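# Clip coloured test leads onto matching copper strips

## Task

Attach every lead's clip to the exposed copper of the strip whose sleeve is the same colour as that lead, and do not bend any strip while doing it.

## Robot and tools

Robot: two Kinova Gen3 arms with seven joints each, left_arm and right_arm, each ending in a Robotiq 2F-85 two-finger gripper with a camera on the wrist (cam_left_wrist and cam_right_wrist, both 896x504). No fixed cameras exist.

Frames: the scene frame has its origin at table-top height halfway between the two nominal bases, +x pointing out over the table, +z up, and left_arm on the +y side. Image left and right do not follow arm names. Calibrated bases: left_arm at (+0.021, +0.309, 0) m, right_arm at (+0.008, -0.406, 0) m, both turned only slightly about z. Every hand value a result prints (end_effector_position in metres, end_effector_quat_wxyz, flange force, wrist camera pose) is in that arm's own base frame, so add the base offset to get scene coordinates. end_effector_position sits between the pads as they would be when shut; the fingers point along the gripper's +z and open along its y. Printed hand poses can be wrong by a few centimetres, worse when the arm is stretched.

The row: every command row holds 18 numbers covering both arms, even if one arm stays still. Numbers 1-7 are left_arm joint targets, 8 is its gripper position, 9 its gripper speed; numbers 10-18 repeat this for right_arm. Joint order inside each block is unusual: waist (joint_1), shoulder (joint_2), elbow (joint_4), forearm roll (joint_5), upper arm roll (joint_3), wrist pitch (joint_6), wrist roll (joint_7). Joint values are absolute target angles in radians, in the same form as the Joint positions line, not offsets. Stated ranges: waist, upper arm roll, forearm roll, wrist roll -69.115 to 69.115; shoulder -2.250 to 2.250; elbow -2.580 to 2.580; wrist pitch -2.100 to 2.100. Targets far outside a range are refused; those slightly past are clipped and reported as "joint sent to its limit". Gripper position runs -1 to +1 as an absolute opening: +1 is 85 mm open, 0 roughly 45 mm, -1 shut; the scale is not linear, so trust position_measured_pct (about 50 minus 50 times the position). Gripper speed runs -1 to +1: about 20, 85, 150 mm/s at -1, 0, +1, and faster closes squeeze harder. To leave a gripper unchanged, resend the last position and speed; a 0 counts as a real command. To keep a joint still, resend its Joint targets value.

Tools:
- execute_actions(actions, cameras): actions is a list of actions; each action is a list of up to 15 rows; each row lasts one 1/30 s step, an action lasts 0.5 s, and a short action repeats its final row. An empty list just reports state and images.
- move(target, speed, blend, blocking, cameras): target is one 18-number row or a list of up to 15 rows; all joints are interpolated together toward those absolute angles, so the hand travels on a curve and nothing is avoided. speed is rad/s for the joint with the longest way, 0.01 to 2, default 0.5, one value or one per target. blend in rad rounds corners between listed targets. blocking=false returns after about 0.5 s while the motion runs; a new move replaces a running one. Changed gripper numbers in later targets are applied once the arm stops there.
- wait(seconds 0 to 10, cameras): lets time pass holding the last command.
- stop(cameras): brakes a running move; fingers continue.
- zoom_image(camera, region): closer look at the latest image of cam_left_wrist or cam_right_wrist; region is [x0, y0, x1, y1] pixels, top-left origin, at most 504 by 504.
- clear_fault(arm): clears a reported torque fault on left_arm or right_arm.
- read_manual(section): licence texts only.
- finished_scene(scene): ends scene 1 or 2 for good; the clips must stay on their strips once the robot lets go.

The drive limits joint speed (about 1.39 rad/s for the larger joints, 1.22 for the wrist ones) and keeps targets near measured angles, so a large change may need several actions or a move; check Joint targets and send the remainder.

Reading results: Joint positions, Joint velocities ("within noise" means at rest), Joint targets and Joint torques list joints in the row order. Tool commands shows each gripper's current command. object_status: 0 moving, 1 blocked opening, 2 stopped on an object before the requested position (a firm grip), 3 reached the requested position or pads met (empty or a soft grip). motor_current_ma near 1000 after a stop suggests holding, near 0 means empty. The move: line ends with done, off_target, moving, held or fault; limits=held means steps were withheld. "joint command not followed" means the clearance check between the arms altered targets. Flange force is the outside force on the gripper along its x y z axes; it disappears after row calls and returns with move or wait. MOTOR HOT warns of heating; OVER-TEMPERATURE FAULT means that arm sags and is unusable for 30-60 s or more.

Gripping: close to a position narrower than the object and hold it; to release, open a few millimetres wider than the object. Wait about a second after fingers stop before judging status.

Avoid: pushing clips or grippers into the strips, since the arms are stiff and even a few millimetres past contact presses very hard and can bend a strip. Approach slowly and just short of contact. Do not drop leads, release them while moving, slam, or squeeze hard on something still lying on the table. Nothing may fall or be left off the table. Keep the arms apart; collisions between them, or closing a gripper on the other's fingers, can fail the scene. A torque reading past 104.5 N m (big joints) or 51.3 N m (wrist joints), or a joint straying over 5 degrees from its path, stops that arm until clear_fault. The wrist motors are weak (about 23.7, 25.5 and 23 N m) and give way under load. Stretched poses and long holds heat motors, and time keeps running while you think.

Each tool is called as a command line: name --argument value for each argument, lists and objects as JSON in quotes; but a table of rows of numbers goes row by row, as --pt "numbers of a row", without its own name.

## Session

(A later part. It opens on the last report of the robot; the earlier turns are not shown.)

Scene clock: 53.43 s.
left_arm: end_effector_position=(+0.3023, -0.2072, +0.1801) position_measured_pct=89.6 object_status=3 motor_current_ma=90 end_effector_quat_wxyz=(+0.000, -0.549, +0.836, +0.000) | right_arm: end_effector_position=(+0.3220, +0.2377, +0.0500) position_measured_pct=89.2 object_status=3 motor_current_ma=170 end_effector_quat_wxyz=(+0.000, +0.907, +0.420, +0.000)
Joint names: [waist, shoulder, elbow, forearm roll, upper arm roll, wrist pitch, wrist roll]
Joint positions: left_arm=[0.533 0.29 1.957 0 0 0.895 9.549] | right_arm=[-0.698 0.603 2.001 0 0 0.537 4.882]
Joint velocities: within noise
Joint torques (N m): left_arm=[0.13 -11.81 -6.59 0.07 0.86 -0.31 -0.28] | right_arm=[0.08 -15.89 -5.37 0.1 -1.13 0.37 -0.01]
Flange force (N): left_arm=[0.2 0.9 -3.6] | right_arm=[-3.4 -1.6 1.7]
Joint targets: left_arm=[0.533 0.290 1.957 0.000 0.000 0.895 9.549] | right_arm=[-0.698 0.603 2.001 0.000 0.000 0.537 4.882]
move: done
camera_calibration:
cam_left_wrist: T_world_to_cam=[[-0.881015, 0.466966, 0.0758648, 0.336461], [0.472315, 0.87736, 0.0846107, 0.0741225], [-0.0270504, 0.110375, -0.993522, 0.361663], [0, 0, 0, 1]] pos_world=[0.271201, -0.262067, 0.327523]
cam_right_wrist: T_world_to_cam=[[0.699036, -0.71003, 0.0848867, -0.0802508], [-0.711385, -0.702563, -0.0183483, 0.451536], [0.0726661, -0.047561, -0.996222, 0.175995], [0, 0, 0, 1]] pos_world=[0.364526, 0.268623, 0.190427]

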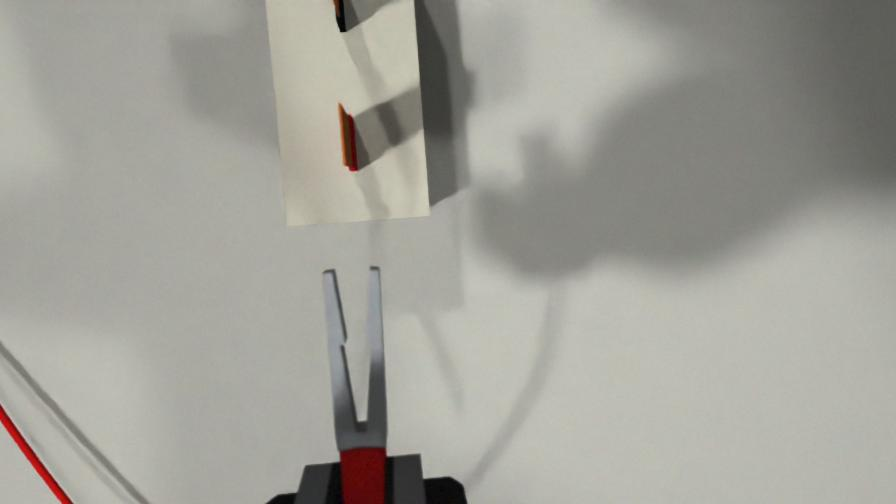

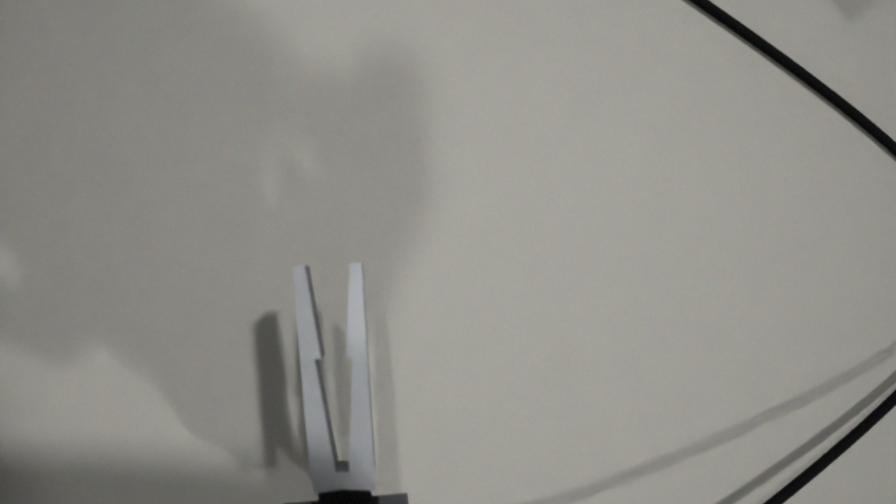

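zoom_image --camera "cam_left_wrist" --region '[250, 0, 470, 240]'

zoom_image --camera "cam_left_wrist" --region '[290, 240, 430, 480]'

Scaled by 2.100 from the camera's 896x504 image, which has a finer 1280x720 frame.

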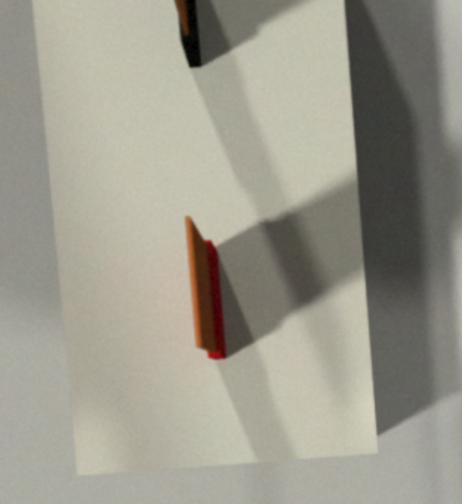

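Scaled by 2.100 from the camera's 896x504 image, which has a finer 1280x720 frame.

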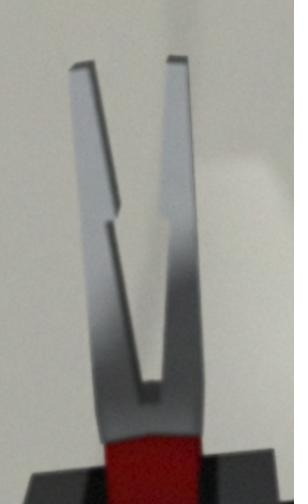

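move --target '[0.5325, 0.427, 2.0529, 0, 0, 0.6617, 9.5485, -0.797, -1, -0.698, 0.6029, 2.0014, 0, 0, 0.5373, 4.882, -0.785, -1]' --speed 0.15 --cameras '["cam_left_wrist"]'

zoom_image --camera "cam_left_wrist" --region '[250, 0, 470, 240]'

zoom_image --camera "cam_left_wrist" --region '[290, 240, 430, 480]'

Scene clock: 58.37 s.
left_arm: end_effector_position=(+0.3039, -0.2079, +0.1085) position_measured_pct=89.6 object_status=3 motor_current_ma=90 end_effector_quat_wxyz=(+0.000, -0.549, +0.836, +0.000) | right_arm: end_effector_position=(+0.3220, +0.2377, +0.0500) position_measured_pct=89.2 object_status=3 motor_current_ma=170 end_effector_quat_wxyz=(+0.000, +0.907, +0.420, +0.000)
Joint names: [waist, shoulder, elbow, forearm roll, upper arm roll, wrist pitch, wrist roll]
Joint positions: left_arm=[0.533 0.427 2.053 0 0 0.662 9.548] | right_arm=[-0.698 0.603 2.001 0 0 0.537 4.882]
Joint velocities: within noise
Joint torques (N m): left_arm=[0.1 -12.82 -5.16 0.05 0.89 -0.4 -0.23] | right_arm=[0.06 -15.88 -5.38 0.11 -1.16 0.38 -0.01]
Flange force (N): left_arm=[0.4 0.5 -4.3] | right_arm=[-3.5 -1.6 1.7]
Joint targets: left_arm=[0.533 0.427 2.053 0.000 0.000 0.662 9.548] | right_arm=[-0.698 0.603 2.001 0.000 0.000 0.537 4.882]
move: done
camera_calibration:
cam_left_wrist: T_world_to_cam=[[-0.880995, 0.467016, 0.0757811, 0.343786], [0.472356, 0.877333, 0.0846546, 0.0800417], [-0.0269501, 0.110376, -0.993524, 0.290735], [0, 0, 0, 1]] pos_world=[0.272901, -0.262867, 0.256024]
Images, in order (width x height): cam_left_wrist 896x504.

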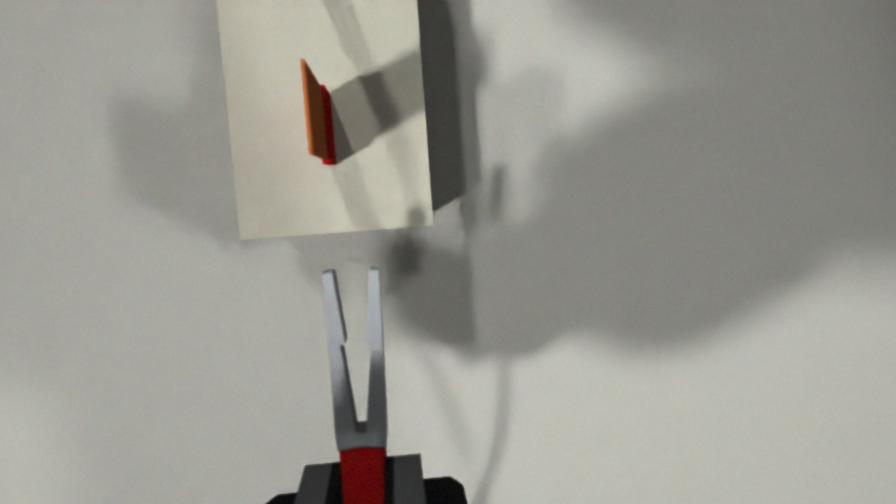

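Scaled by 2.100 from the camera's 896x504 image, which has a finer 1280x720 frame.

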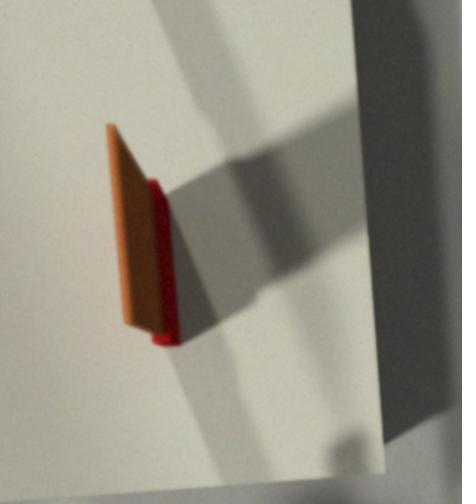

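Scaled by 2.100 from the camera's 896x504 image, which has a finer 1280x720 frame.

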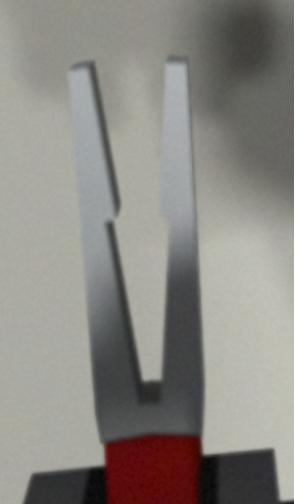

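wait --seconds 0.5 --cameras '["cam_left_wrist", "cam_right_wrist"]'

Scene clock: 62.87 s.
left_arm: end_effector_position=(+0.3039, -0.2079, +0.1085) position_measured_pct=89.6 object_status=3 motor_current_ma=90 end_effector_quat_wxyz=(+0.000, -0.549, +0.836, +0.000) | right_arm: end_effector_position=(+0.3220, +0.2377, +0.0500) position_measured_pct=89.2 object_status=3 motor_current_ma=170 end_effector_quat_wxyz=(+0.000, +0.907, +0.420, +0.000)
Joint names: [waist, shoulder, elbow, forearm roll, upper arm roll, wrist pitch, wrist roll]
Joint positions: left_arm=[0.533 0.427 2.053 0 0 0.662 9.548] | right_arm=[-0.698 0.603 2.001 0 0 0.537 4.882]
Joint velocities: within noise
Joint torques (N m): left_arm=[0.15 -12.79 -5.17 0.03 0.87 -0.27 -0.23] | right_arm=[0.06 -15.9 -5.37 0.09 -1.13 0.38 0.02]
Flange force (N): left_arm=[0.3 0.8 -3.9] | right_arm=[-3.4 -1.6 1.7]
Joint targets: left_arm=[0.533 0.427 2.053 0.000 0.000 0.662 9.548] | right_arm=[-0.698 0.603 2.001 0.000 0.000 0.537 4.882]
Tool commands: left_gripper/position=-0.797 left_gripper/speed=-1.0 right_gripper/position=-0.785 right_gripper/speed=-1.0
wait: 0.50 s; at rest from the start
camera_calibration:
cam_left_wrist: T_world_to_cam=[[-0.880993, 0.467007, 0.0758687, 0.343768], [0.472356, 0.877338, 0.0846076, 0.0800635], [-0.0270501, 0.110376, -0.993522, 0.290662], [0, 0, 0, 1]] pos_world=[0.272901, -0.262867, 0.255923]
cam_right_wrist: T_world_to_cam=[[0.699036, -0.71003, 0.0848867, -0.0802508], [-0.711385, -0.702563, -0.0183483, 0.451536], [0.0726661, -0.047561, -0.996222, 0.175995], [0, 0, 0, 1]] pos_world=[0.364526, 0.268623, 0.190427]

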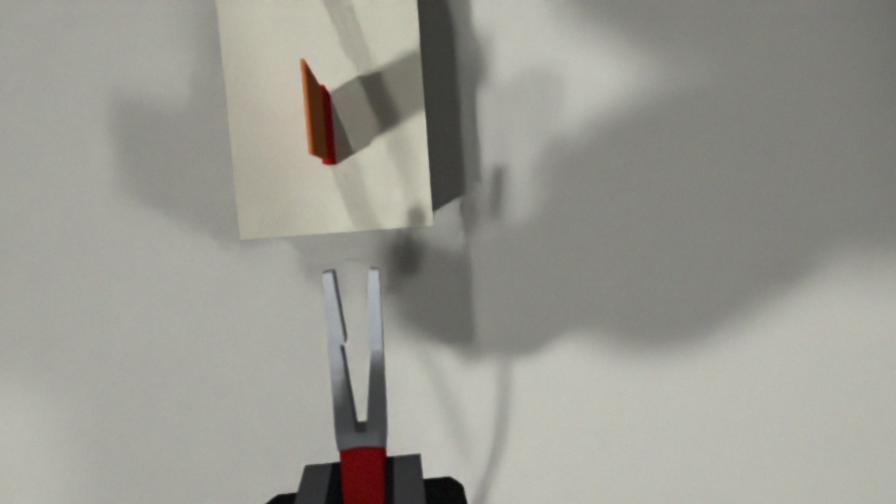

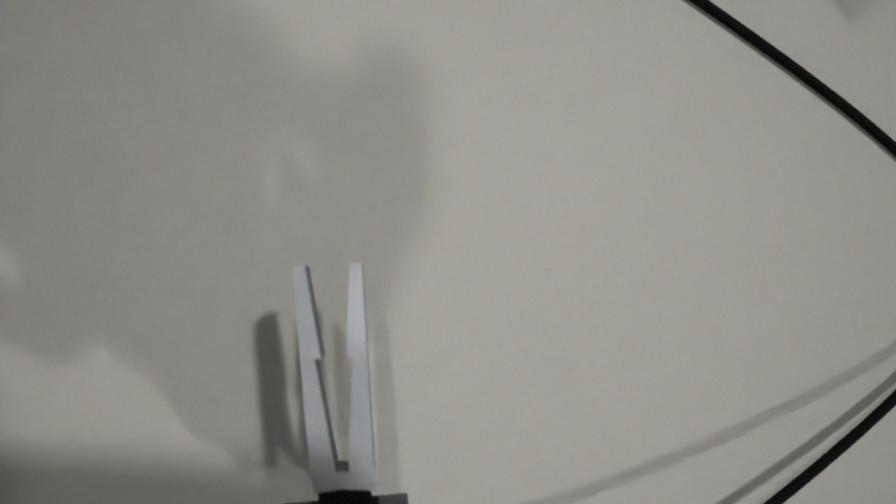

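move --target '[0.5311, 0.4341, 2.0394, 0, 0, 0.6681, 9.5471, -0.797, -1, -0.698, 0.6029, 2.0014, 0, 0, 0.5373, 4.882, -0.785, -1]' --speed 0.1 --cameras '["cam_left_wrist"]'

zoom_image --camera "cam_left_wrist" --region '[250, 0, 470, 240]'

Scene clock: 65.10 s.
left_arm: end_effector_position=(+0.3079, -0.2097, +0.1085) position_measured_pct=89.6 object_status=3 motor_current_ma=90 end_effector_quat_wxyz=(+0.000, -0.549, +0.836, +0.000) | right_arm: end_effector_position=(+0.3220, +0.2377, +0.0500) position_measured_pct=89.2 object_status=3 motor_current_ma=170 end_effector_quat_wxyz=(+0.000, +0.907, +0.420, +0.000)
Joint names: [waist, shoulder, elbow, forearm roll, upper arm roll, wrist pitch, wrist roll]
Joint positions: left_arm=[0.531 0.434 2.039 0 0 0.668 9.547] | right_arm=[-0.698 0.603 2.001 0 0 0.537 4.882]
Joint velocities: within noise
Joint torques (N m): left_arm=[0.12 -12.9 -5.5 0.04 0.91 -0.29 -0.25] | right_arm=[0.06 -15.85 -5.41 0.11 -1.11 0.36 0]
Flange force (N): left_arm=[0.2 1.7 -3.8] | right_arm=[-3.6 -1.6 1.6]
Joint targets: left_arm=[0.531 0.434 2.039 0.000 0.000 0.668 9.547] | right_arm=[-0.698 0.603 2.001 0.000 0.000 0.537 4.882]
move: done
camera_calibration:
cam_left_wrist: T_world_to_cam=[[-0.880993, 0.467007, 0.0758687, 0.348133], [0.472356, 0.877338, 0.0846076, 0.0797533], [-0.0270501, 0.110376, -0.993522, 0.290968], [0, 0, 0, 1]] pos_world=[0.276901, -0.264667, 0.255923]
Images, in order (width x height): cam_left_wrist 896x504.

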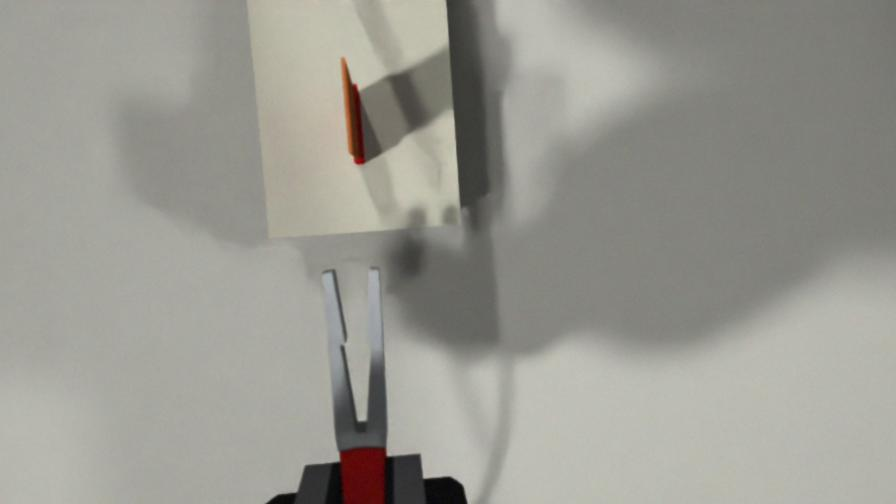

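Scaled by 2.100 from the camera's 896x504 image, which has a finer 1280x720 frame.

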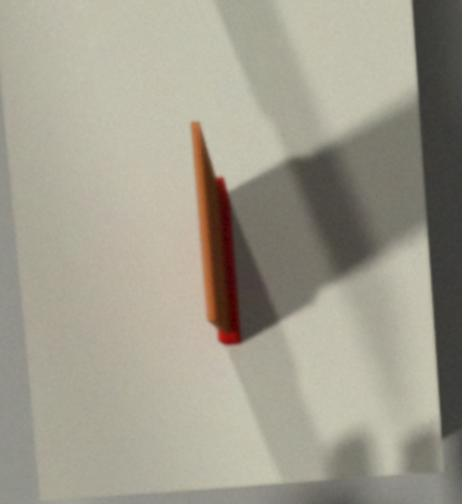

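move --target '[0.5478, 0.4332, 2.0412, 0, 0, 0.6681, 9.5638, -0.797, -1, -0.698, 0.6029, 2.0014, 0, 0, 0.5373, 4.882, -0.785, -1]' --speed 0.05 --cameras '["cam_left_wrist"]'

zoom_image --camera "cam_left_wrist" --region '[280, 60, 460, 300]'

Scene clock: 69.20 s.
left_arm: end_effector_position=(+0.3037, -0.2143, +0.1085) position_measured_pct=89.6 object_status=3 motor_current_ma=90 end_effector_quat_wxyz=(+0.000, -0.549, +0.836, +0.000) | right_arm: end_effector_position=(+0.3220, +0.2377, +0.0500) position_measured_pct=89.2 object_status=3 motor_current_ma=170 end_effector_quat_wxyz=(+0.000, +0.907, +0.420, +0.000)
Joint names: [waist, shoulder, elbow, forearm roll, upper arm roll, wrist pitch, wrist roll]
Joint positions: left_arm=[0.548 0.433 2.041 0 0 0.668 9.564] | right_arm=[-0.698 0.603 2.001 0 0 0.537 4.882]
Joint velocities: within noise
Joint torques (N m): left_arm=[0.06 -12.97 -5.23 0.04 0.88 -0.29 -0.34] | right_arm=[0.1 -15.86 -5.37 0.1 -1.1 0.36 0]
Flange force (N): left_arm=[0.8 0.8 -3.9] | right_arm=[-3.4 -1.7 1.6]
Joint targets: left_arm=[0.548 0.433 2.041 0.000 0.000 0.668 9.564] | right_arm=[-0.698 0.603 2.001 0.000 0.000 0.537 4.882]
move: done
camera_calibration:
cam_left_wrist: T_world_to_cam=[[-0.880927, 0.46699, 0.076728, 0.346388], [0.472437, 0.877283, 0.0847173, 0.0857963], [-0.0277501, 0.110879, -0.993446, 0.291679], [0, 0, 0, 1]] pos_world=[0.272703, -0.269368, 0.255921]
Images, in order (width x height): cam_left_wrist 896x504.

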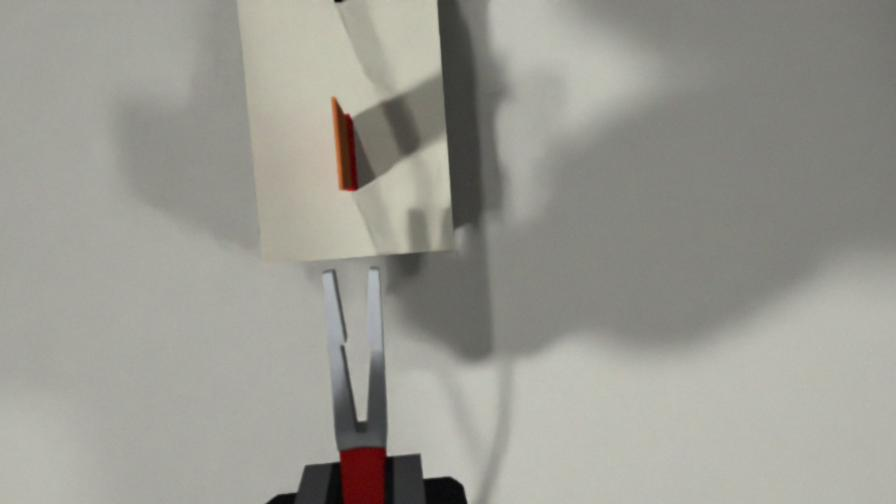

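Scaled by 2.100 from the camera's 896x504 image, which has a finer 1280x720 frame.

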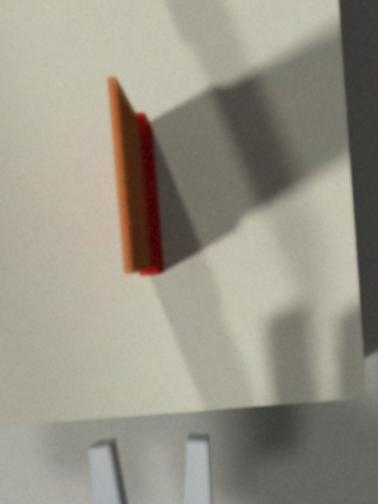

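move --target '[0.5795, 0.4361, 2.0355, 0, 0, 0.6681, 9.5955, -0.797, -1, -0.698, 0.6029, 2.0014, 0, 0, 0.5373, 4.882, -0.785, -1]' --speed 0.05 --cameras '["cam_left_wrist"]'

zoom_image --camera "cam_left_wrist" --region '[280, 120, 460, 360]'

Scene clock: 73.30 s.
left_arm: end_effector_position=(+0.2990, -0.2253, +0.1085) position_measured_pct=89.6 object_status=3 motor_current_ma=90 end_effector_quat_wxyz=(+0.000, -0.549, +0.836, -0.001) | right_arm: end_effector_position=(+0.3220, +0.2377, +0.0500) position_measured_pct=89.2 object_status=3 motor_current_ma=170 end_effector_quat_wxyz=(+0.000, +0.907, +0.420, +0.000)
Joint names: [waist, shoulder, elbow, forearm roll, upper arm roll, wrist pitch, wrist roll]
Joint positions: left_arm=[0.579 0.436 2.035 0 0 0.668 9.595] | right_arm=[-0.698 0.603 2.001 0 0 0.537 4.882]
Joint velocities: within noise
Joint torques (N m): left_arm=[0.13 -13.04 -5.24 0.05 0.89 -0.31 -0.26] | right_arm=[0.1 -15.84 -5.4 0.11 -1.11 0.38 0.01]
Flange force (N): left_arm=[0.4 0.7 -3.9] | right_arm=[-3.6 -1.7 1.6]
Joint targets: left_arm=[0.579 0.436 2.035 0.000 0.000 0.668 9.596] | right_arm=[-0.698 0.603 2.001 0.000 0.000 0.537 4.882]
move: done
camera_calibration:
cam_left_wrist: T_world_to_cam=[[-0.881123, 0.467065, 0.0739755, 0.347796], [0.472202, 0.877433, 0.0844812, 0.0977971], [-0.0254503, 0.10937, -0.993675, 0.291764], [0, 0, 0, 1]] pos_world=[0.267697, -0.280164, 0.255928]
Images, in order (width x height): cam_left_wrist 896x504.

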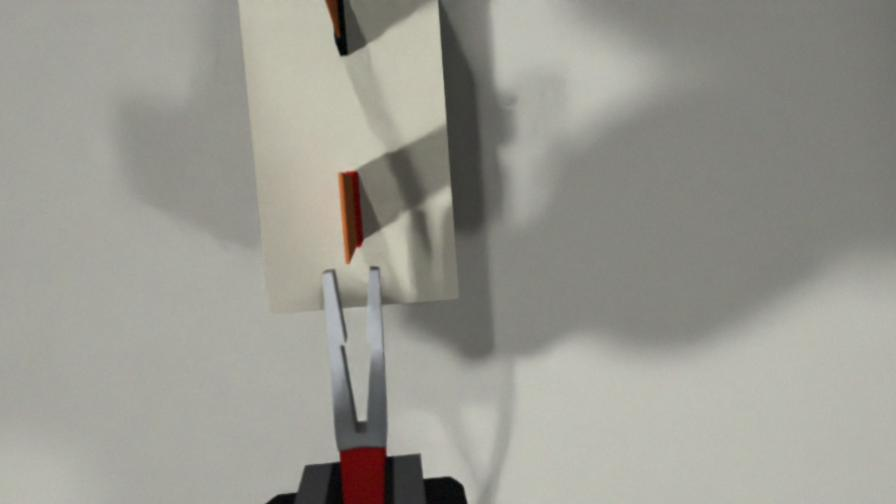

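Scaled by 2.100 from the camera's 896x504 image, which has a finer 1280x720 frame.

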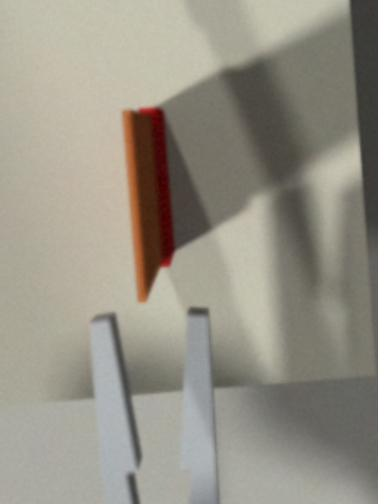

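move --target '[0.6104, 0.4395, 2.0292, 0, 0, 0.6681, 9.6264, -0.797, -1, -0.698, 0.6029, 2.0014, 0, 0, 0.5373, 4.882, -0.785, -1]' --speed 0.05 --cameras '["cam_left_wrist"]'

zoom_image --camera "cam_left_wrist" --region '[280, 200, 460, 440]'

Scene clock: 75.10 s.
left_arm: end_effector_position=(+0.2942, -0.2361, +0.1085) position_measured_pct=89.6 object_status=3 motor_current_ma=90 end_effector_quat_wxyz=(+0.001, -0.549, +0.836, -0.002) | right_arm: end_effector_position=(+0.3220, +0.2377, +0.0500) position_measured_pct=89.2 object_status=3 motor_current_ma=170 end_effector_quat_wxyz=(+0.000, +0.907, +0.420, +0.000)
Joint names: [waist, shoulder, elbow, forearm roll, upper arm roll, wrist pitch, wrist roll]
Joint positions: left_arm=[0.61 0.439 2.029 0 0 0.668 9.626] | right_arm=[-0.698 0.603 2.001 0 0 0.537 4.882]
Joint velocities: within noise
Joint torques (N m): left_arm=[-0.04 -13.14 -5.27 0.06 0.91 -0.3 -0.26] | right_arm=[0.07 -15.89 -5.4 0.09 -1.13 0.37 -0.01]
Flange force (N): left_arm=[0.8 0.8 -3.8] | right_arm=[-3.5 -1.6 1.7]
Joint targets: left_arm=[0.610 0.439 2.029 0.000 0.000 0.668 9.626] | right_arm=[-0.698 0.603 2.001 0.000 0.000 0.537 4.882]
move: done
camera_calibration:
cam_left_wrist: T_world_to_cam=[[-0.881288, 0.467207, 0.0710534, 0.34903], [0.472016, 0.877567, 0.0841207, 0.109597], [-0.0230524, 0.107673, -0.993919, 0.291728], [0, 0, 0, 1]] pos_world=[0.26259, -0.290659, 0.255935]
Images, in order (width x height): cam_left_wrist 896x504.

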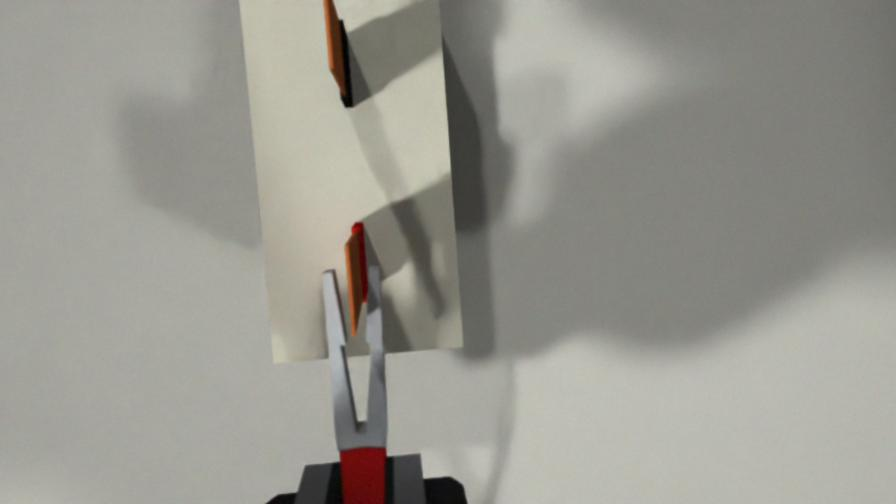

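Scaled by 2.100 from the camera's 896x504 image, which has a finer 1280x720 frame.

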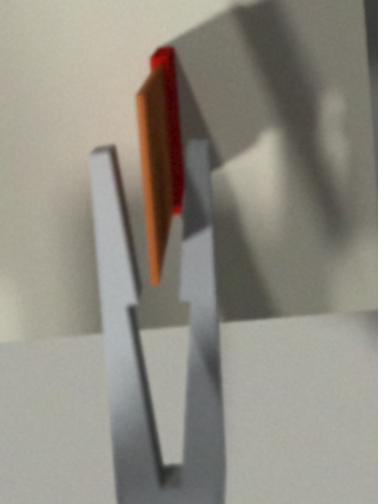

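move --pt "0.6104 0.4395 2.0292 0 0 0.6681 9.6264 -0.77 -1 -0.698 0.6029 2.0014 0 0 0.5373 4.882 -0.785 -1" --pt "0.6104 0.4395 2.0292 0 0 0.6681 9.6264 -0.75 -1 -0.698 0.6029 2.0014 0 0 0.5373 4.882 -0.785 -1" --speed 0.05 --cameras '["cam_left_wrist"]'

zoom_image --camera "cam_left_wrist" --region '[280, 200, 460, 440]'

Scene clock: 76.93 s.
left_arm: end_effector_position=(+0.2942, -0.2361, +0.1085) position_measured_pct=87.4 object_status=3 motor_current_ma=60 end_effector_quat_wxyz=(+0.001, -0.549, +0.836, -0.002) | right_arm: end_effector_position=(+0.3220, +0.2377, +0.0500) position_measured_pct=89.2 object_status=3 motor_current_ma=170 end_effector_quat_wxyz=(+0.000, +0.907, +0.420, +0.000)
Joint names: [waist, shoulder, elbow, forearm roll, upper arm roll, wrist pitch, wrist roll]
Joint positions: left_arm=[0.61 0.439 2.029 0 0 0.668 9.626] | right_arm=[-0.698 0.603 2.001 0 0 0.537 4.882]
Joint velocities: within noise
Joint torques (N m): left_arm=[0.13 -13.13 -5.28 0.04 0.88 -0.32 -0.24] | right_arm=[0.07 -15.86 -5.38 0.12 -1.14 0.37 0.01]
Flange force (N): left_arm=[0.3 0.7 -3.9] | right_arm=[-3.5 -1.6 1.6]
Joint targets: left_arm=[0.610 0.439 2.029 0.000 0.000 0.668 9.626] | right_arm=[-0.698 0.603 2.001 0.000 0.000 0.537 4.882]
move: done
camera_calibration:
cam_left_wrist: T_world_to_cam=[[-0.881286, 0.467198, 0.0711411, 0.349005], [0.472016, 0.877572, 0.0840738, 0.10961], [-0.0231523, 0.107673, -0.993917, 0.291754], [0, 0, 0, 1]] pos_world=[0.26259, -0.290659, 0.255935]
Images, in order (width x height): cam_left_wrist 896x504.

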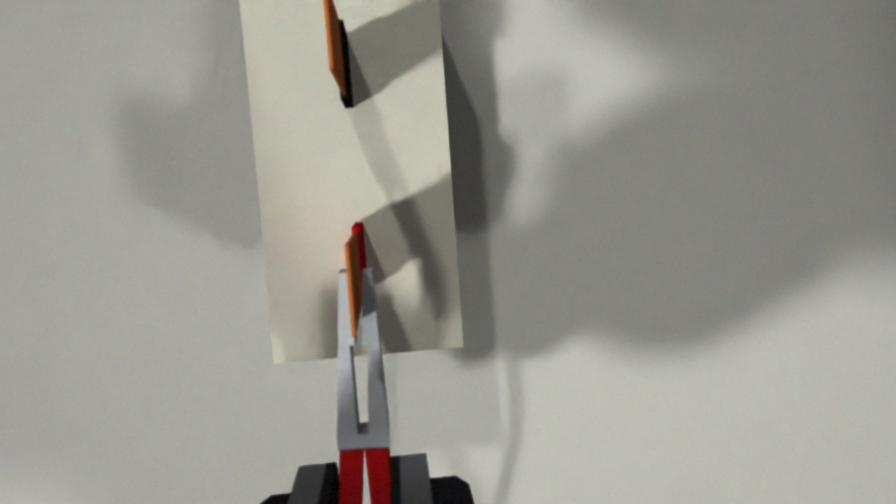

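Scaled by 2.100 from the camera's 896x504 image, which has a finer 1280x720 frame.

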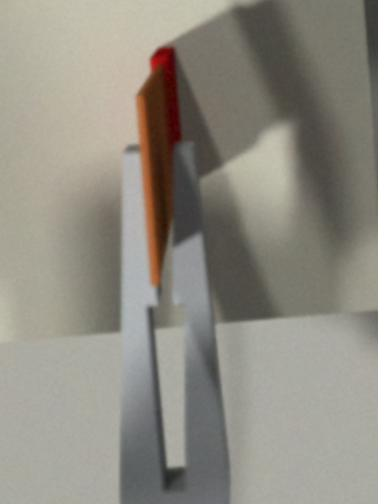

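move --pt "0.6104 0.4399 2.0284 0 0 0.6681 9.6264 -0.75 -1 -0.698 0.6029 2.0014 0 0 0.5373 4.882 -0.785 -1" --pt "0.6104 0.4399 2.0284 0 0 0.6681 9.6264 -0.735 -1 -0.698 0.6029 2.0014 0 0 0.5373 4.882 -0.785 -1" --speed 0.05 --cameras '["cam_left_wrist"]'

zoom_image --camera "cam_left_wrist" --region '[280, 200, 460, 440]'

Scene clock: 79.53 s.
left_arm: end_effector_position=(+0.2945, -0.2364, +0.1085) position_measured_pct=86.6 object_status=3 motor_current_ma=50 end_effector_quat_wxyz=(+0.001, -0.549, +0.836, -0.002) | right_arm: end_effector_position=(+0.3220, +0.2377, +0.0500) position_measured_pct=89.2 object_status=3 motor_current_ma=170 end_effector_quat_wxyz=(+0.000, +0.907, +0.420, +0.000)
Joint names: [waist, shoulder, elbow, forearm roll, upper arm roll, wrist pitch, wrist roll]
Joint positions: left_arm=[0.61 0.44 2.028 0 0 0.668 9.626] | right_arm=[-0.698 0.603 2.001 0 0 0.537 4.882]
Joint velocities: within noise
Joint torques (N m): left_arm=[0.11 -13.14 -5.25 0.02 0.88 -0.34 -0.26] | right_arm=[0.08 -15.88 -5.37 0.11 -1.12 0.36 -0.02]
Flange force (N): left_arm=[0.5 0.6 -4.0] | right_arm=[-3.4 -1.6 1.6]
Joint targets: left_arm=[0.610 0.440 2.028 0.000 0.000 0.668 9.626] | right_arm=[-0.698 0.603 2.001 0.000 0.000 0.537 4.882]
move: done
camera_calibration:
cam_left_wrist: T_world_to_cam=[[-0.881294, 0.467256, 0.0706515, 0.349505], [0.472019, 0.877577, 0.0839993, 0.109663], [-0.022753, 0.107377, -0.993958, 0.291603], [0, 0, 0, 1]] pos_world=[0.262889, -0.290858, 0.255936]
Images, in order (width x height): cam_left_wrist 896x504.

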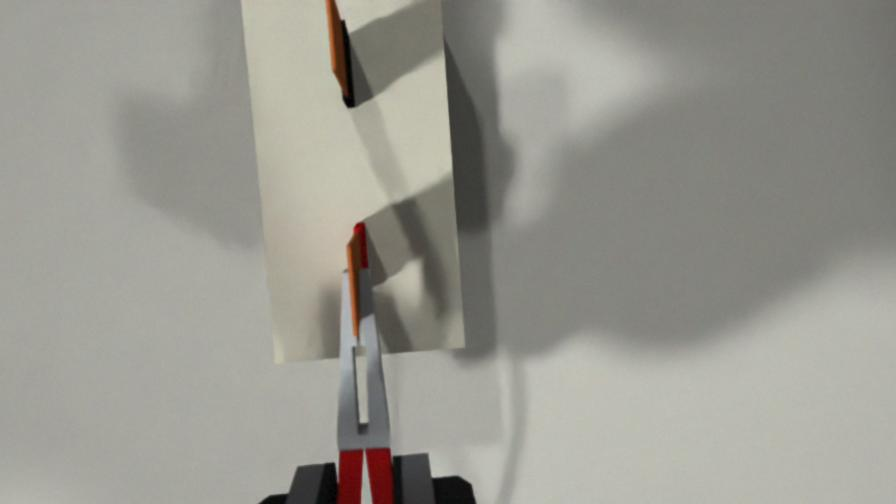

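Scaled by 2.100 from the camera's 896x504 image, which has a finer 1280x720 frame.

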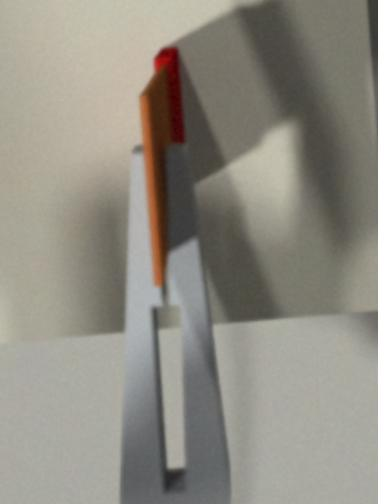

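move --pt "0.6104 0.4399 2.0284 0 0 0.6681 9.6264 -0.72 -1 -0.698 0.6029 2.0014 0 0 0.5373 4.882 -0.785 -1" --pt "0.6104 0.4399 2.0284 0 0 0.6681 9.6264 -0.70 -1 -0.698 0.6029 2.0014 0 0 0.5373 4.882 -0.785 -1" --speed 0.05 --cameras '["cam_left_wrist"]'

zoom_image --camera "cam_left_wrist" --region '[280, 200, 460, 440]'

Scene clock: 81.03 s.
left_arm: end_effector_position=(+0.2945, -0.2364, +0.1085) position_measured_pct=85.3 object_status=3 motor_current_ma=0 end_effector_quat_wxyz=(+0.001, -0.549, +0.836, -0.002) | right_arm: end_effector_position=(+0.3220, +0.2377, +0.0500) position_measured_pct=89.2 object_status=3 motor_current_ma=170 end_effector_quat_wxyz=(+0.000, +0.907, +0.420, +0.000)
Joint names: [waist, shoulder, elbow, forearm roll, upper arm roll, wrist pitch, wrist roll]
Joint positions: left_arm=[0.61 0.44 2.028 0 0 0.668 9.626] | right_arm=[-0.698 0.603 2.001 0 0 0.537 4.882]
Joint velocities: within noise
Joint torques (N m): left_arm=[0.14 -13.13 -5.29 0.04 0.91 -0.32 -0.25] | right_arm=[0.09 -15.91 -5.35 0.11 -1.13 0.36 0]
Flange force (N): left_arm=[0.3 0.8 -3.9] | right_arm=[-3.3 -1.6 1.6]
Joint targets: left_arm=[0.610 0.440 2.028 0.000 0.000 0.668 9.626] | right_arm=[-0.698 0.603 2.001 0.000 0.000 0.537 4.882]
move: done
camera_calibration:
cam_left_wrist: T_world_to_cam=[[-0.881294, 0.467256, 0.0706515, 0.349505], [0.472019, 0.877577, 0.0839993, 0.109663], [-0.022753, 0.107377, -0.993958, 0.291603], [0, 0, 0, 1]] pos_world=[0.262889, -0.290858, 0.255936]
Images, in order (width x height): cam_left_wrist 896x504.

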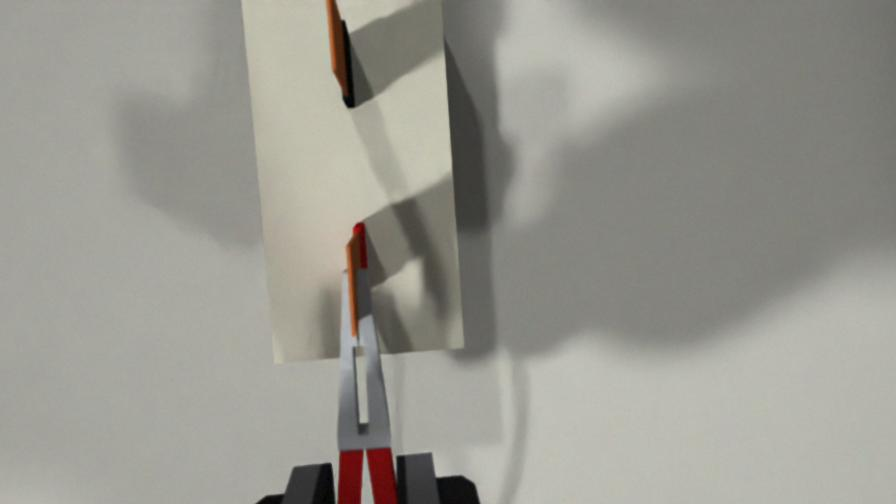

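Scaled by 2.100 from the camera's 896x504 image, which has a finer 1280x720 frame.

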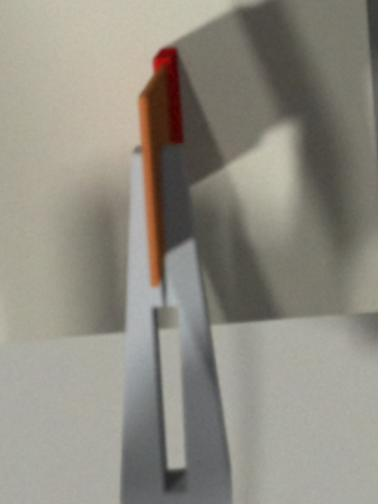

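move --pt "0.6104 0.4399 2.0284 0 0 0.6681 9.6264 -0.4 -1 -0.698 0.6029 2.0014 0 0 0.5373 4.882 -0.785 -1" --pt "0.6104 0.3628 1.9696 0 0 0.8092 9.6264 -0.4 -1 -0.698 0.6029 2.0014 0 0 0.5373 4.882 -0.785 -1" --pt "0.6104 0.2829 1.8882 0 0 0.9705 9.6264 -0.4 -1 -0.698 0.6029 2.0014 0 0 0.5373 4.882 -0.785 -1" --speed '[0.1, 0.1, 0.3]' --cameras '["cam_left_wrist"]'

zoom_image --camera "cam_left_wrist" --region '[260, 100, 500, 440]'

Scene clock: 85.60 s.
left_arm: end_effector_position=(+0.2946, -0.2364, +0.1999) position_measured_pct=69.7 object_status=3 motor_current_ma=0 end_effector_quat_wxyz=(+0.000, -0.549, +0.836, +0.000) | right_arm: end_effector_position=(+0.3220, +0.2377, +0.0500) position_measured_pct=89.2 object_status=3 motor_current_ma=170 end_effector_quat_wxyz=(+0.000, +0.907, +0.420, +0.000)
Joint names: [waist, shoulder, elbow, forearm roll, upper arm roll, wrist pitch, wrist roll]
Joint positions: left_arm=[0.61 0.283 1.888 0 0 0.97 9.626] | right_arm=[-0.698 0.603 2.001 0 0 0.537 4.882]
Joint velocities: within noise
Joint torques (N m): left_arm=[0.14 -12.05 -7.11 0.09 0.84 -0.24 -0.27] | right_arm=[0.08 -15.92 -5.36 0.1 -1.13 0.37 0.01]
Flange force (N): left_arm=[-0.1 1.4 -3.0] | right_arm=[-3.3 -1.6 1.7]
Joint targets: left_arm=[0.610 0.283 1.888 0.000 0.000 0.970 9.626] | right_arm=[-0.698 0.603 2.001 0.000 0.000 0.537 4.882]
move: done
camera_calibration:
cam_left_wrist: T_world_to_cam=[[-0.881015, 0.466966, 0.0758648, 0.34185], [0.472315, 0.87736, 0.0846107, 0.101782], [-0.0270504, 0.110375, -0.993522, 0.38446], [0, 0, 0, 1]] pos_world=[0.263501, -0.291367, 0.347423]
Images, in order (width x height): cam_left_wrist 896x504.

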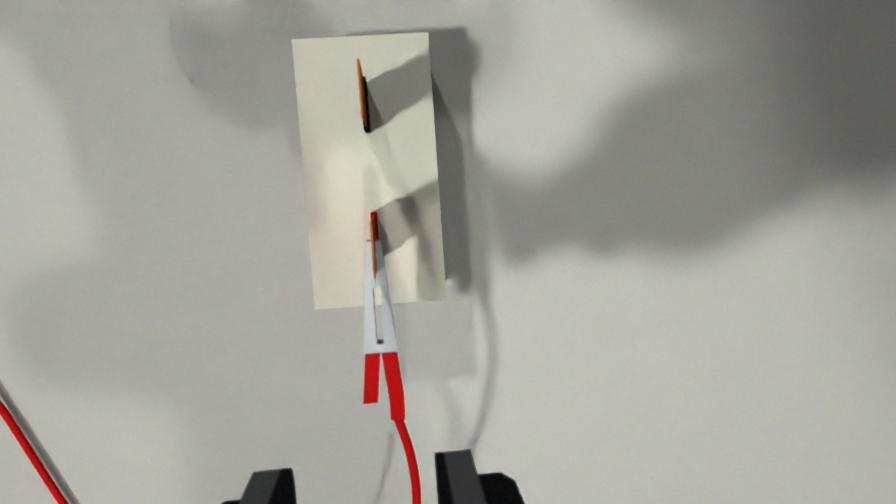

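Scaled by 1.482 from the camera's 896x504 image, which has a finer 1280x720 frame.

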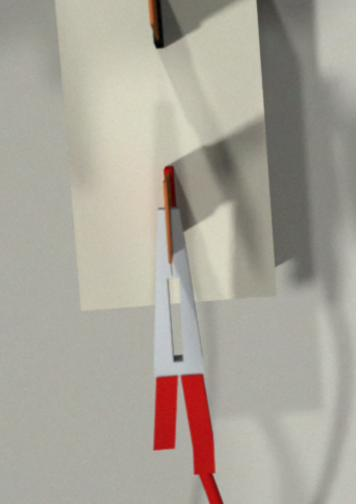

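move --pt "0.6104 0.1936 1.7223 0 0 1.2257 9.6264 -0.4 -1 -0.698 0.4583 1.9373 0 0 0.746 4.882 -0.785 -1" --pt "0.1 0.1936 1.7223 0 0 1.2257 9.6264 -0.4 -1 -0.75 0.45 1.92 0 0 0.7716 4.885 -0.785 -1" --pt "0.05 0.1936 1.7223 0 0 1.2257 9.6264 -0.4 -1 -0.9583 0.388 1.8041 0 0 0.9495 4.8987 -0.785 -1" --speed '[0.3, 0.5, 0.25]' --blend '[0.05, 0.03, 0]'

zoom_image --camera "cam_right_wrist" --region '[220, 0, 480, 260]'

zoom_image --camera "cam_right_wrist" --region '[260, 240, 420, 504]'

Scene clock: 90.60 s.
left_arm: end_effector_position=(+0.3751, -0.0436, +0.2801) position_measured_pct=69.7 object_status=3 motor_current_ma=0 end_effector_quat_wxyz=(+0.000, +0.759, -0.652, +0.000) | right_arm: end_effector_position=(+0.2588, +0.3251, +0.1800) position_measured_pct=89.2 object_status=3 motor_current_ma=170 end_effector_quat_wxyz=(+0.000, +0.841, +0.542, +0.000)
Joint names: [waist, shoulder, elbow, forearm roll, upper arm roll, wrist pitch, wrist roll]
Joint positions: left_arm=[0.05 0.194 1.722 0 0 1.226 9.626] | right_arm=[-0.958 0.388 1.804 0 0 0.949 4.899]
Joint velocities: within noise
Joint torques (N m): left_arm=[0.12 -11.4 -8.1 0.06 0.76 -0.32 -0.25] | right_arm=[0.07 -14.83 -8.08 0.1 -1.26 0.27 0]
Flange force (N): left_arm=[-0.5 1.4 -2.8] | right_arm=[-3.0 -0.7 2.3]
Joint targets: left_arm=[0.050 0.194 1.722 0.000 0.000 1.226 9.626] | right_arm=[-0.958 0.388 1.804 0.000 0.000 0.949 4.899]
move: done
camera_calibration:
cam_left_wrist: T_world_to_cam=[[-0.994464, -0.0727185, 0.075845, 0.335738], [-0.0662484, 0.994211, 0.084591, 0.094915], [-0.0815572, 0.0790981, -0.993525, 0.464021], [0, 0, 0, 1]] pos_world=[0.378012, -0.106654, 0.427523]
cam_right_wrist: T_world_to_cam=[[0.866492, -0.491908, 0.0849536, -0.0993512], [-0.492245, -0.870262, -0.0183979, 0.468268], [0.082982, -0.0258763, -0.996215, 0.304424], [0, 0, 0, 1]] pos_world=[0.291328, 0.366522, 0.320327]

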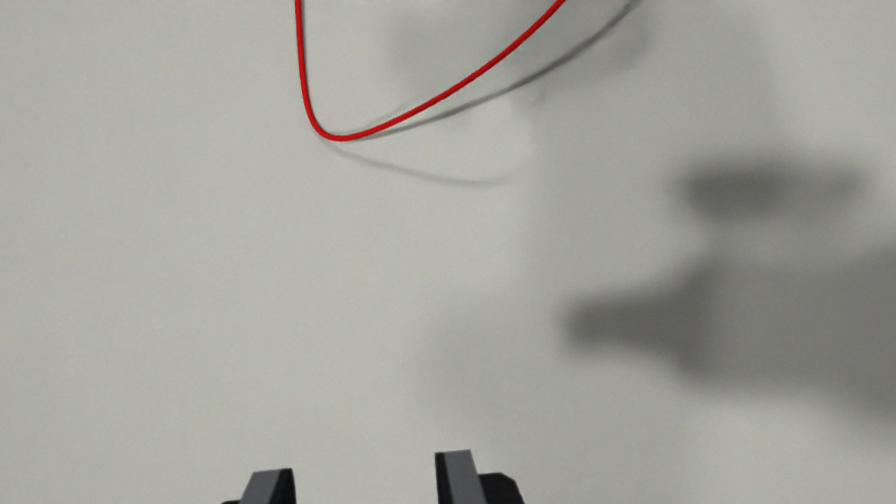

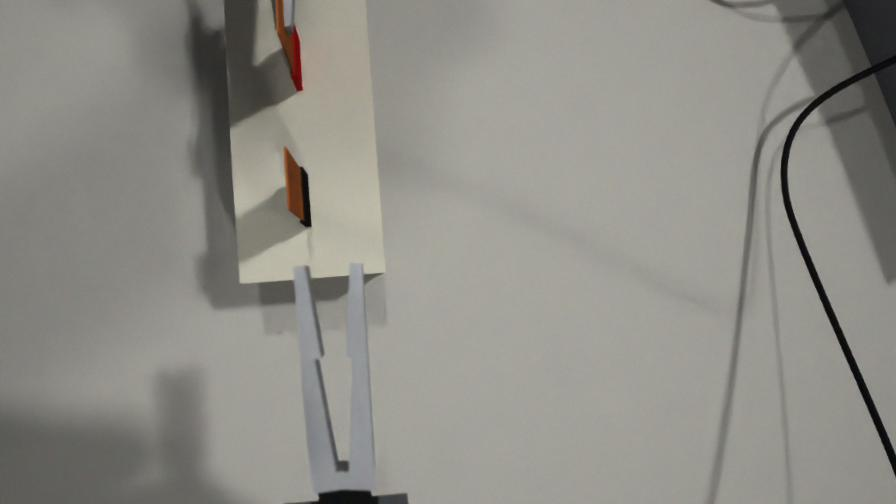

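Scaled by 1.938 from the camera's 896x504 image, which has a finer 1280x720 frame.

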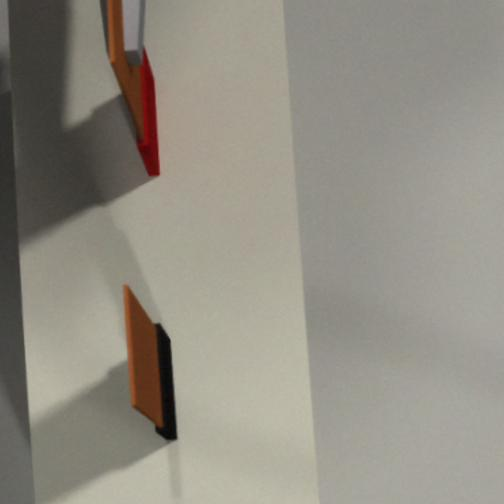

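Scaled by 1.909 from the camera's 896x504 image, which has a finer 1280x720 frame.

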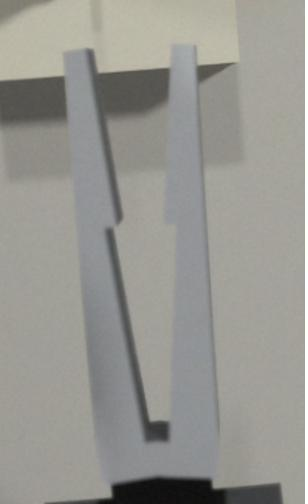

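move --target '[0.05, 0.1936, 1.7223, 0, 0, 1.2257, 9.6264, -0.4, -1, -0.9829, 0.4949, 1.9216, 0, 0, 0.7251, 4.8741, -0.785, -1]' --speed 0.15 --cameras '["cam_right_wrist"]'

zoom_image --camera "cam_right_wrist" --region '[220, 60, 440, 320]'

Scene clock: 94.13 s.
left_arm: end_effector_position=(+0.3751, -0.0436, +0.2801) position_measured_pct=69.7 object_status=3 motor_current_ma=0 end_effector_quat_wxyz=(+0.000, +0.759, -0.652, +0.000) | right_arm: end_effector_position=(+0.2471, +0.3260, +0.1085) position_measured_pct=89.2 object_status=3 motor_current_ma=170 end_effector_quat_wxyz=(+0.000, +0.841, +0.542, +0.000)
Joint names: [waist, shoulder, elbow, forearm roll, upper arm roll, wrist pitch, wrist roll]
Joint positions: left_arm=[0.05 0.194 1.722 0 0 1.226 9.626] | right_arm=[-0.983 0.495 1.922 0 0 0.725 4.874]
Joint velocities: within noise
Joint torques (N m): left_arm=[0.08 -11.38 -8.08 0.06 0.73 -0.3 -0.25] | right_arm=[0.06 -15.41 -6.67 0.09 -1.17 0.49 0]
Flange force (N): left_arm=[-0.3 1.4 -2.8] | right_arm=[-3.3 -1.1 2.4]
Joint targets: left_arm=[0.050 0.194 1.722 0.000 0.000 1.226 9.626] | right_arm=[-0.983 0.495 1.922 0.000 0.000 0.725 4.874]
move: done
camera_calibration:
cam_right_wrist: T_world_to_cam=[[0.866492, -0.491908, 0.0849536, -0.0827048], [-0.492245, -0.870262, -0.0183979, 0.461979], [0.082982, -0.0258763, -0.996215, 0.234289], [0, 0, 0, 1]] pos_world=[0.279628, 0.367422, 0.248927]
Images, in order (width x height): cam_right_wrist 896x504.

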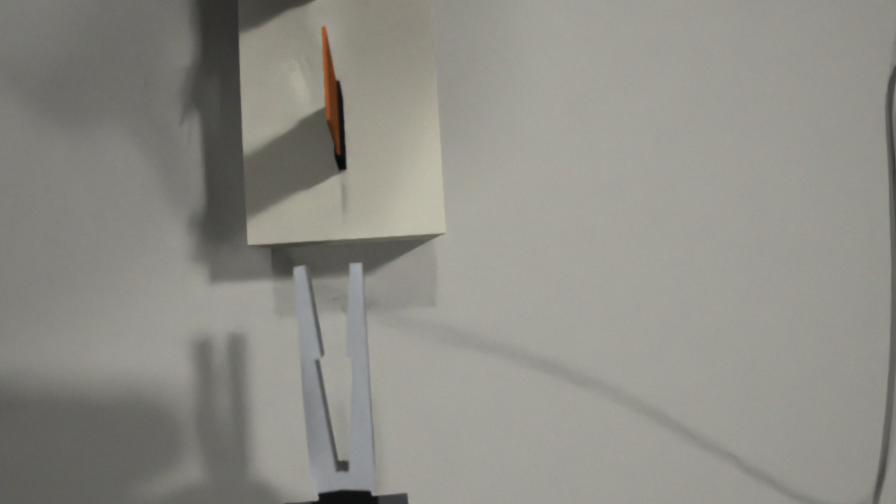

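Scaled by 1.938 from the camera's 896x504 image, which has a finer 1280x720 frame.

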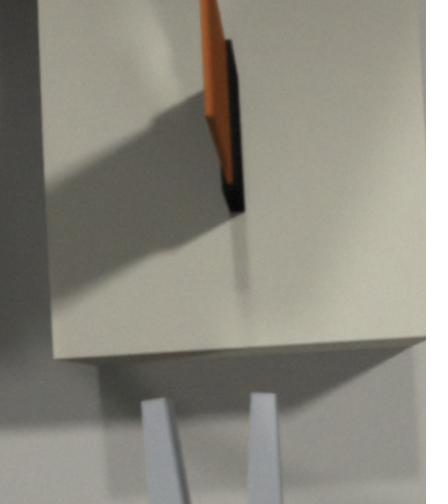

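zoom_image --camera "cam_right_wrist" --region '[250, 0, 430, 200]'

Scaled by 2.520 from the camera's 896x504 image, which has a finer 1280x720 frame.

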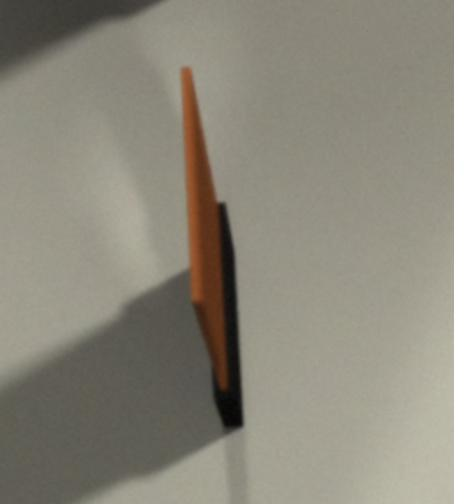

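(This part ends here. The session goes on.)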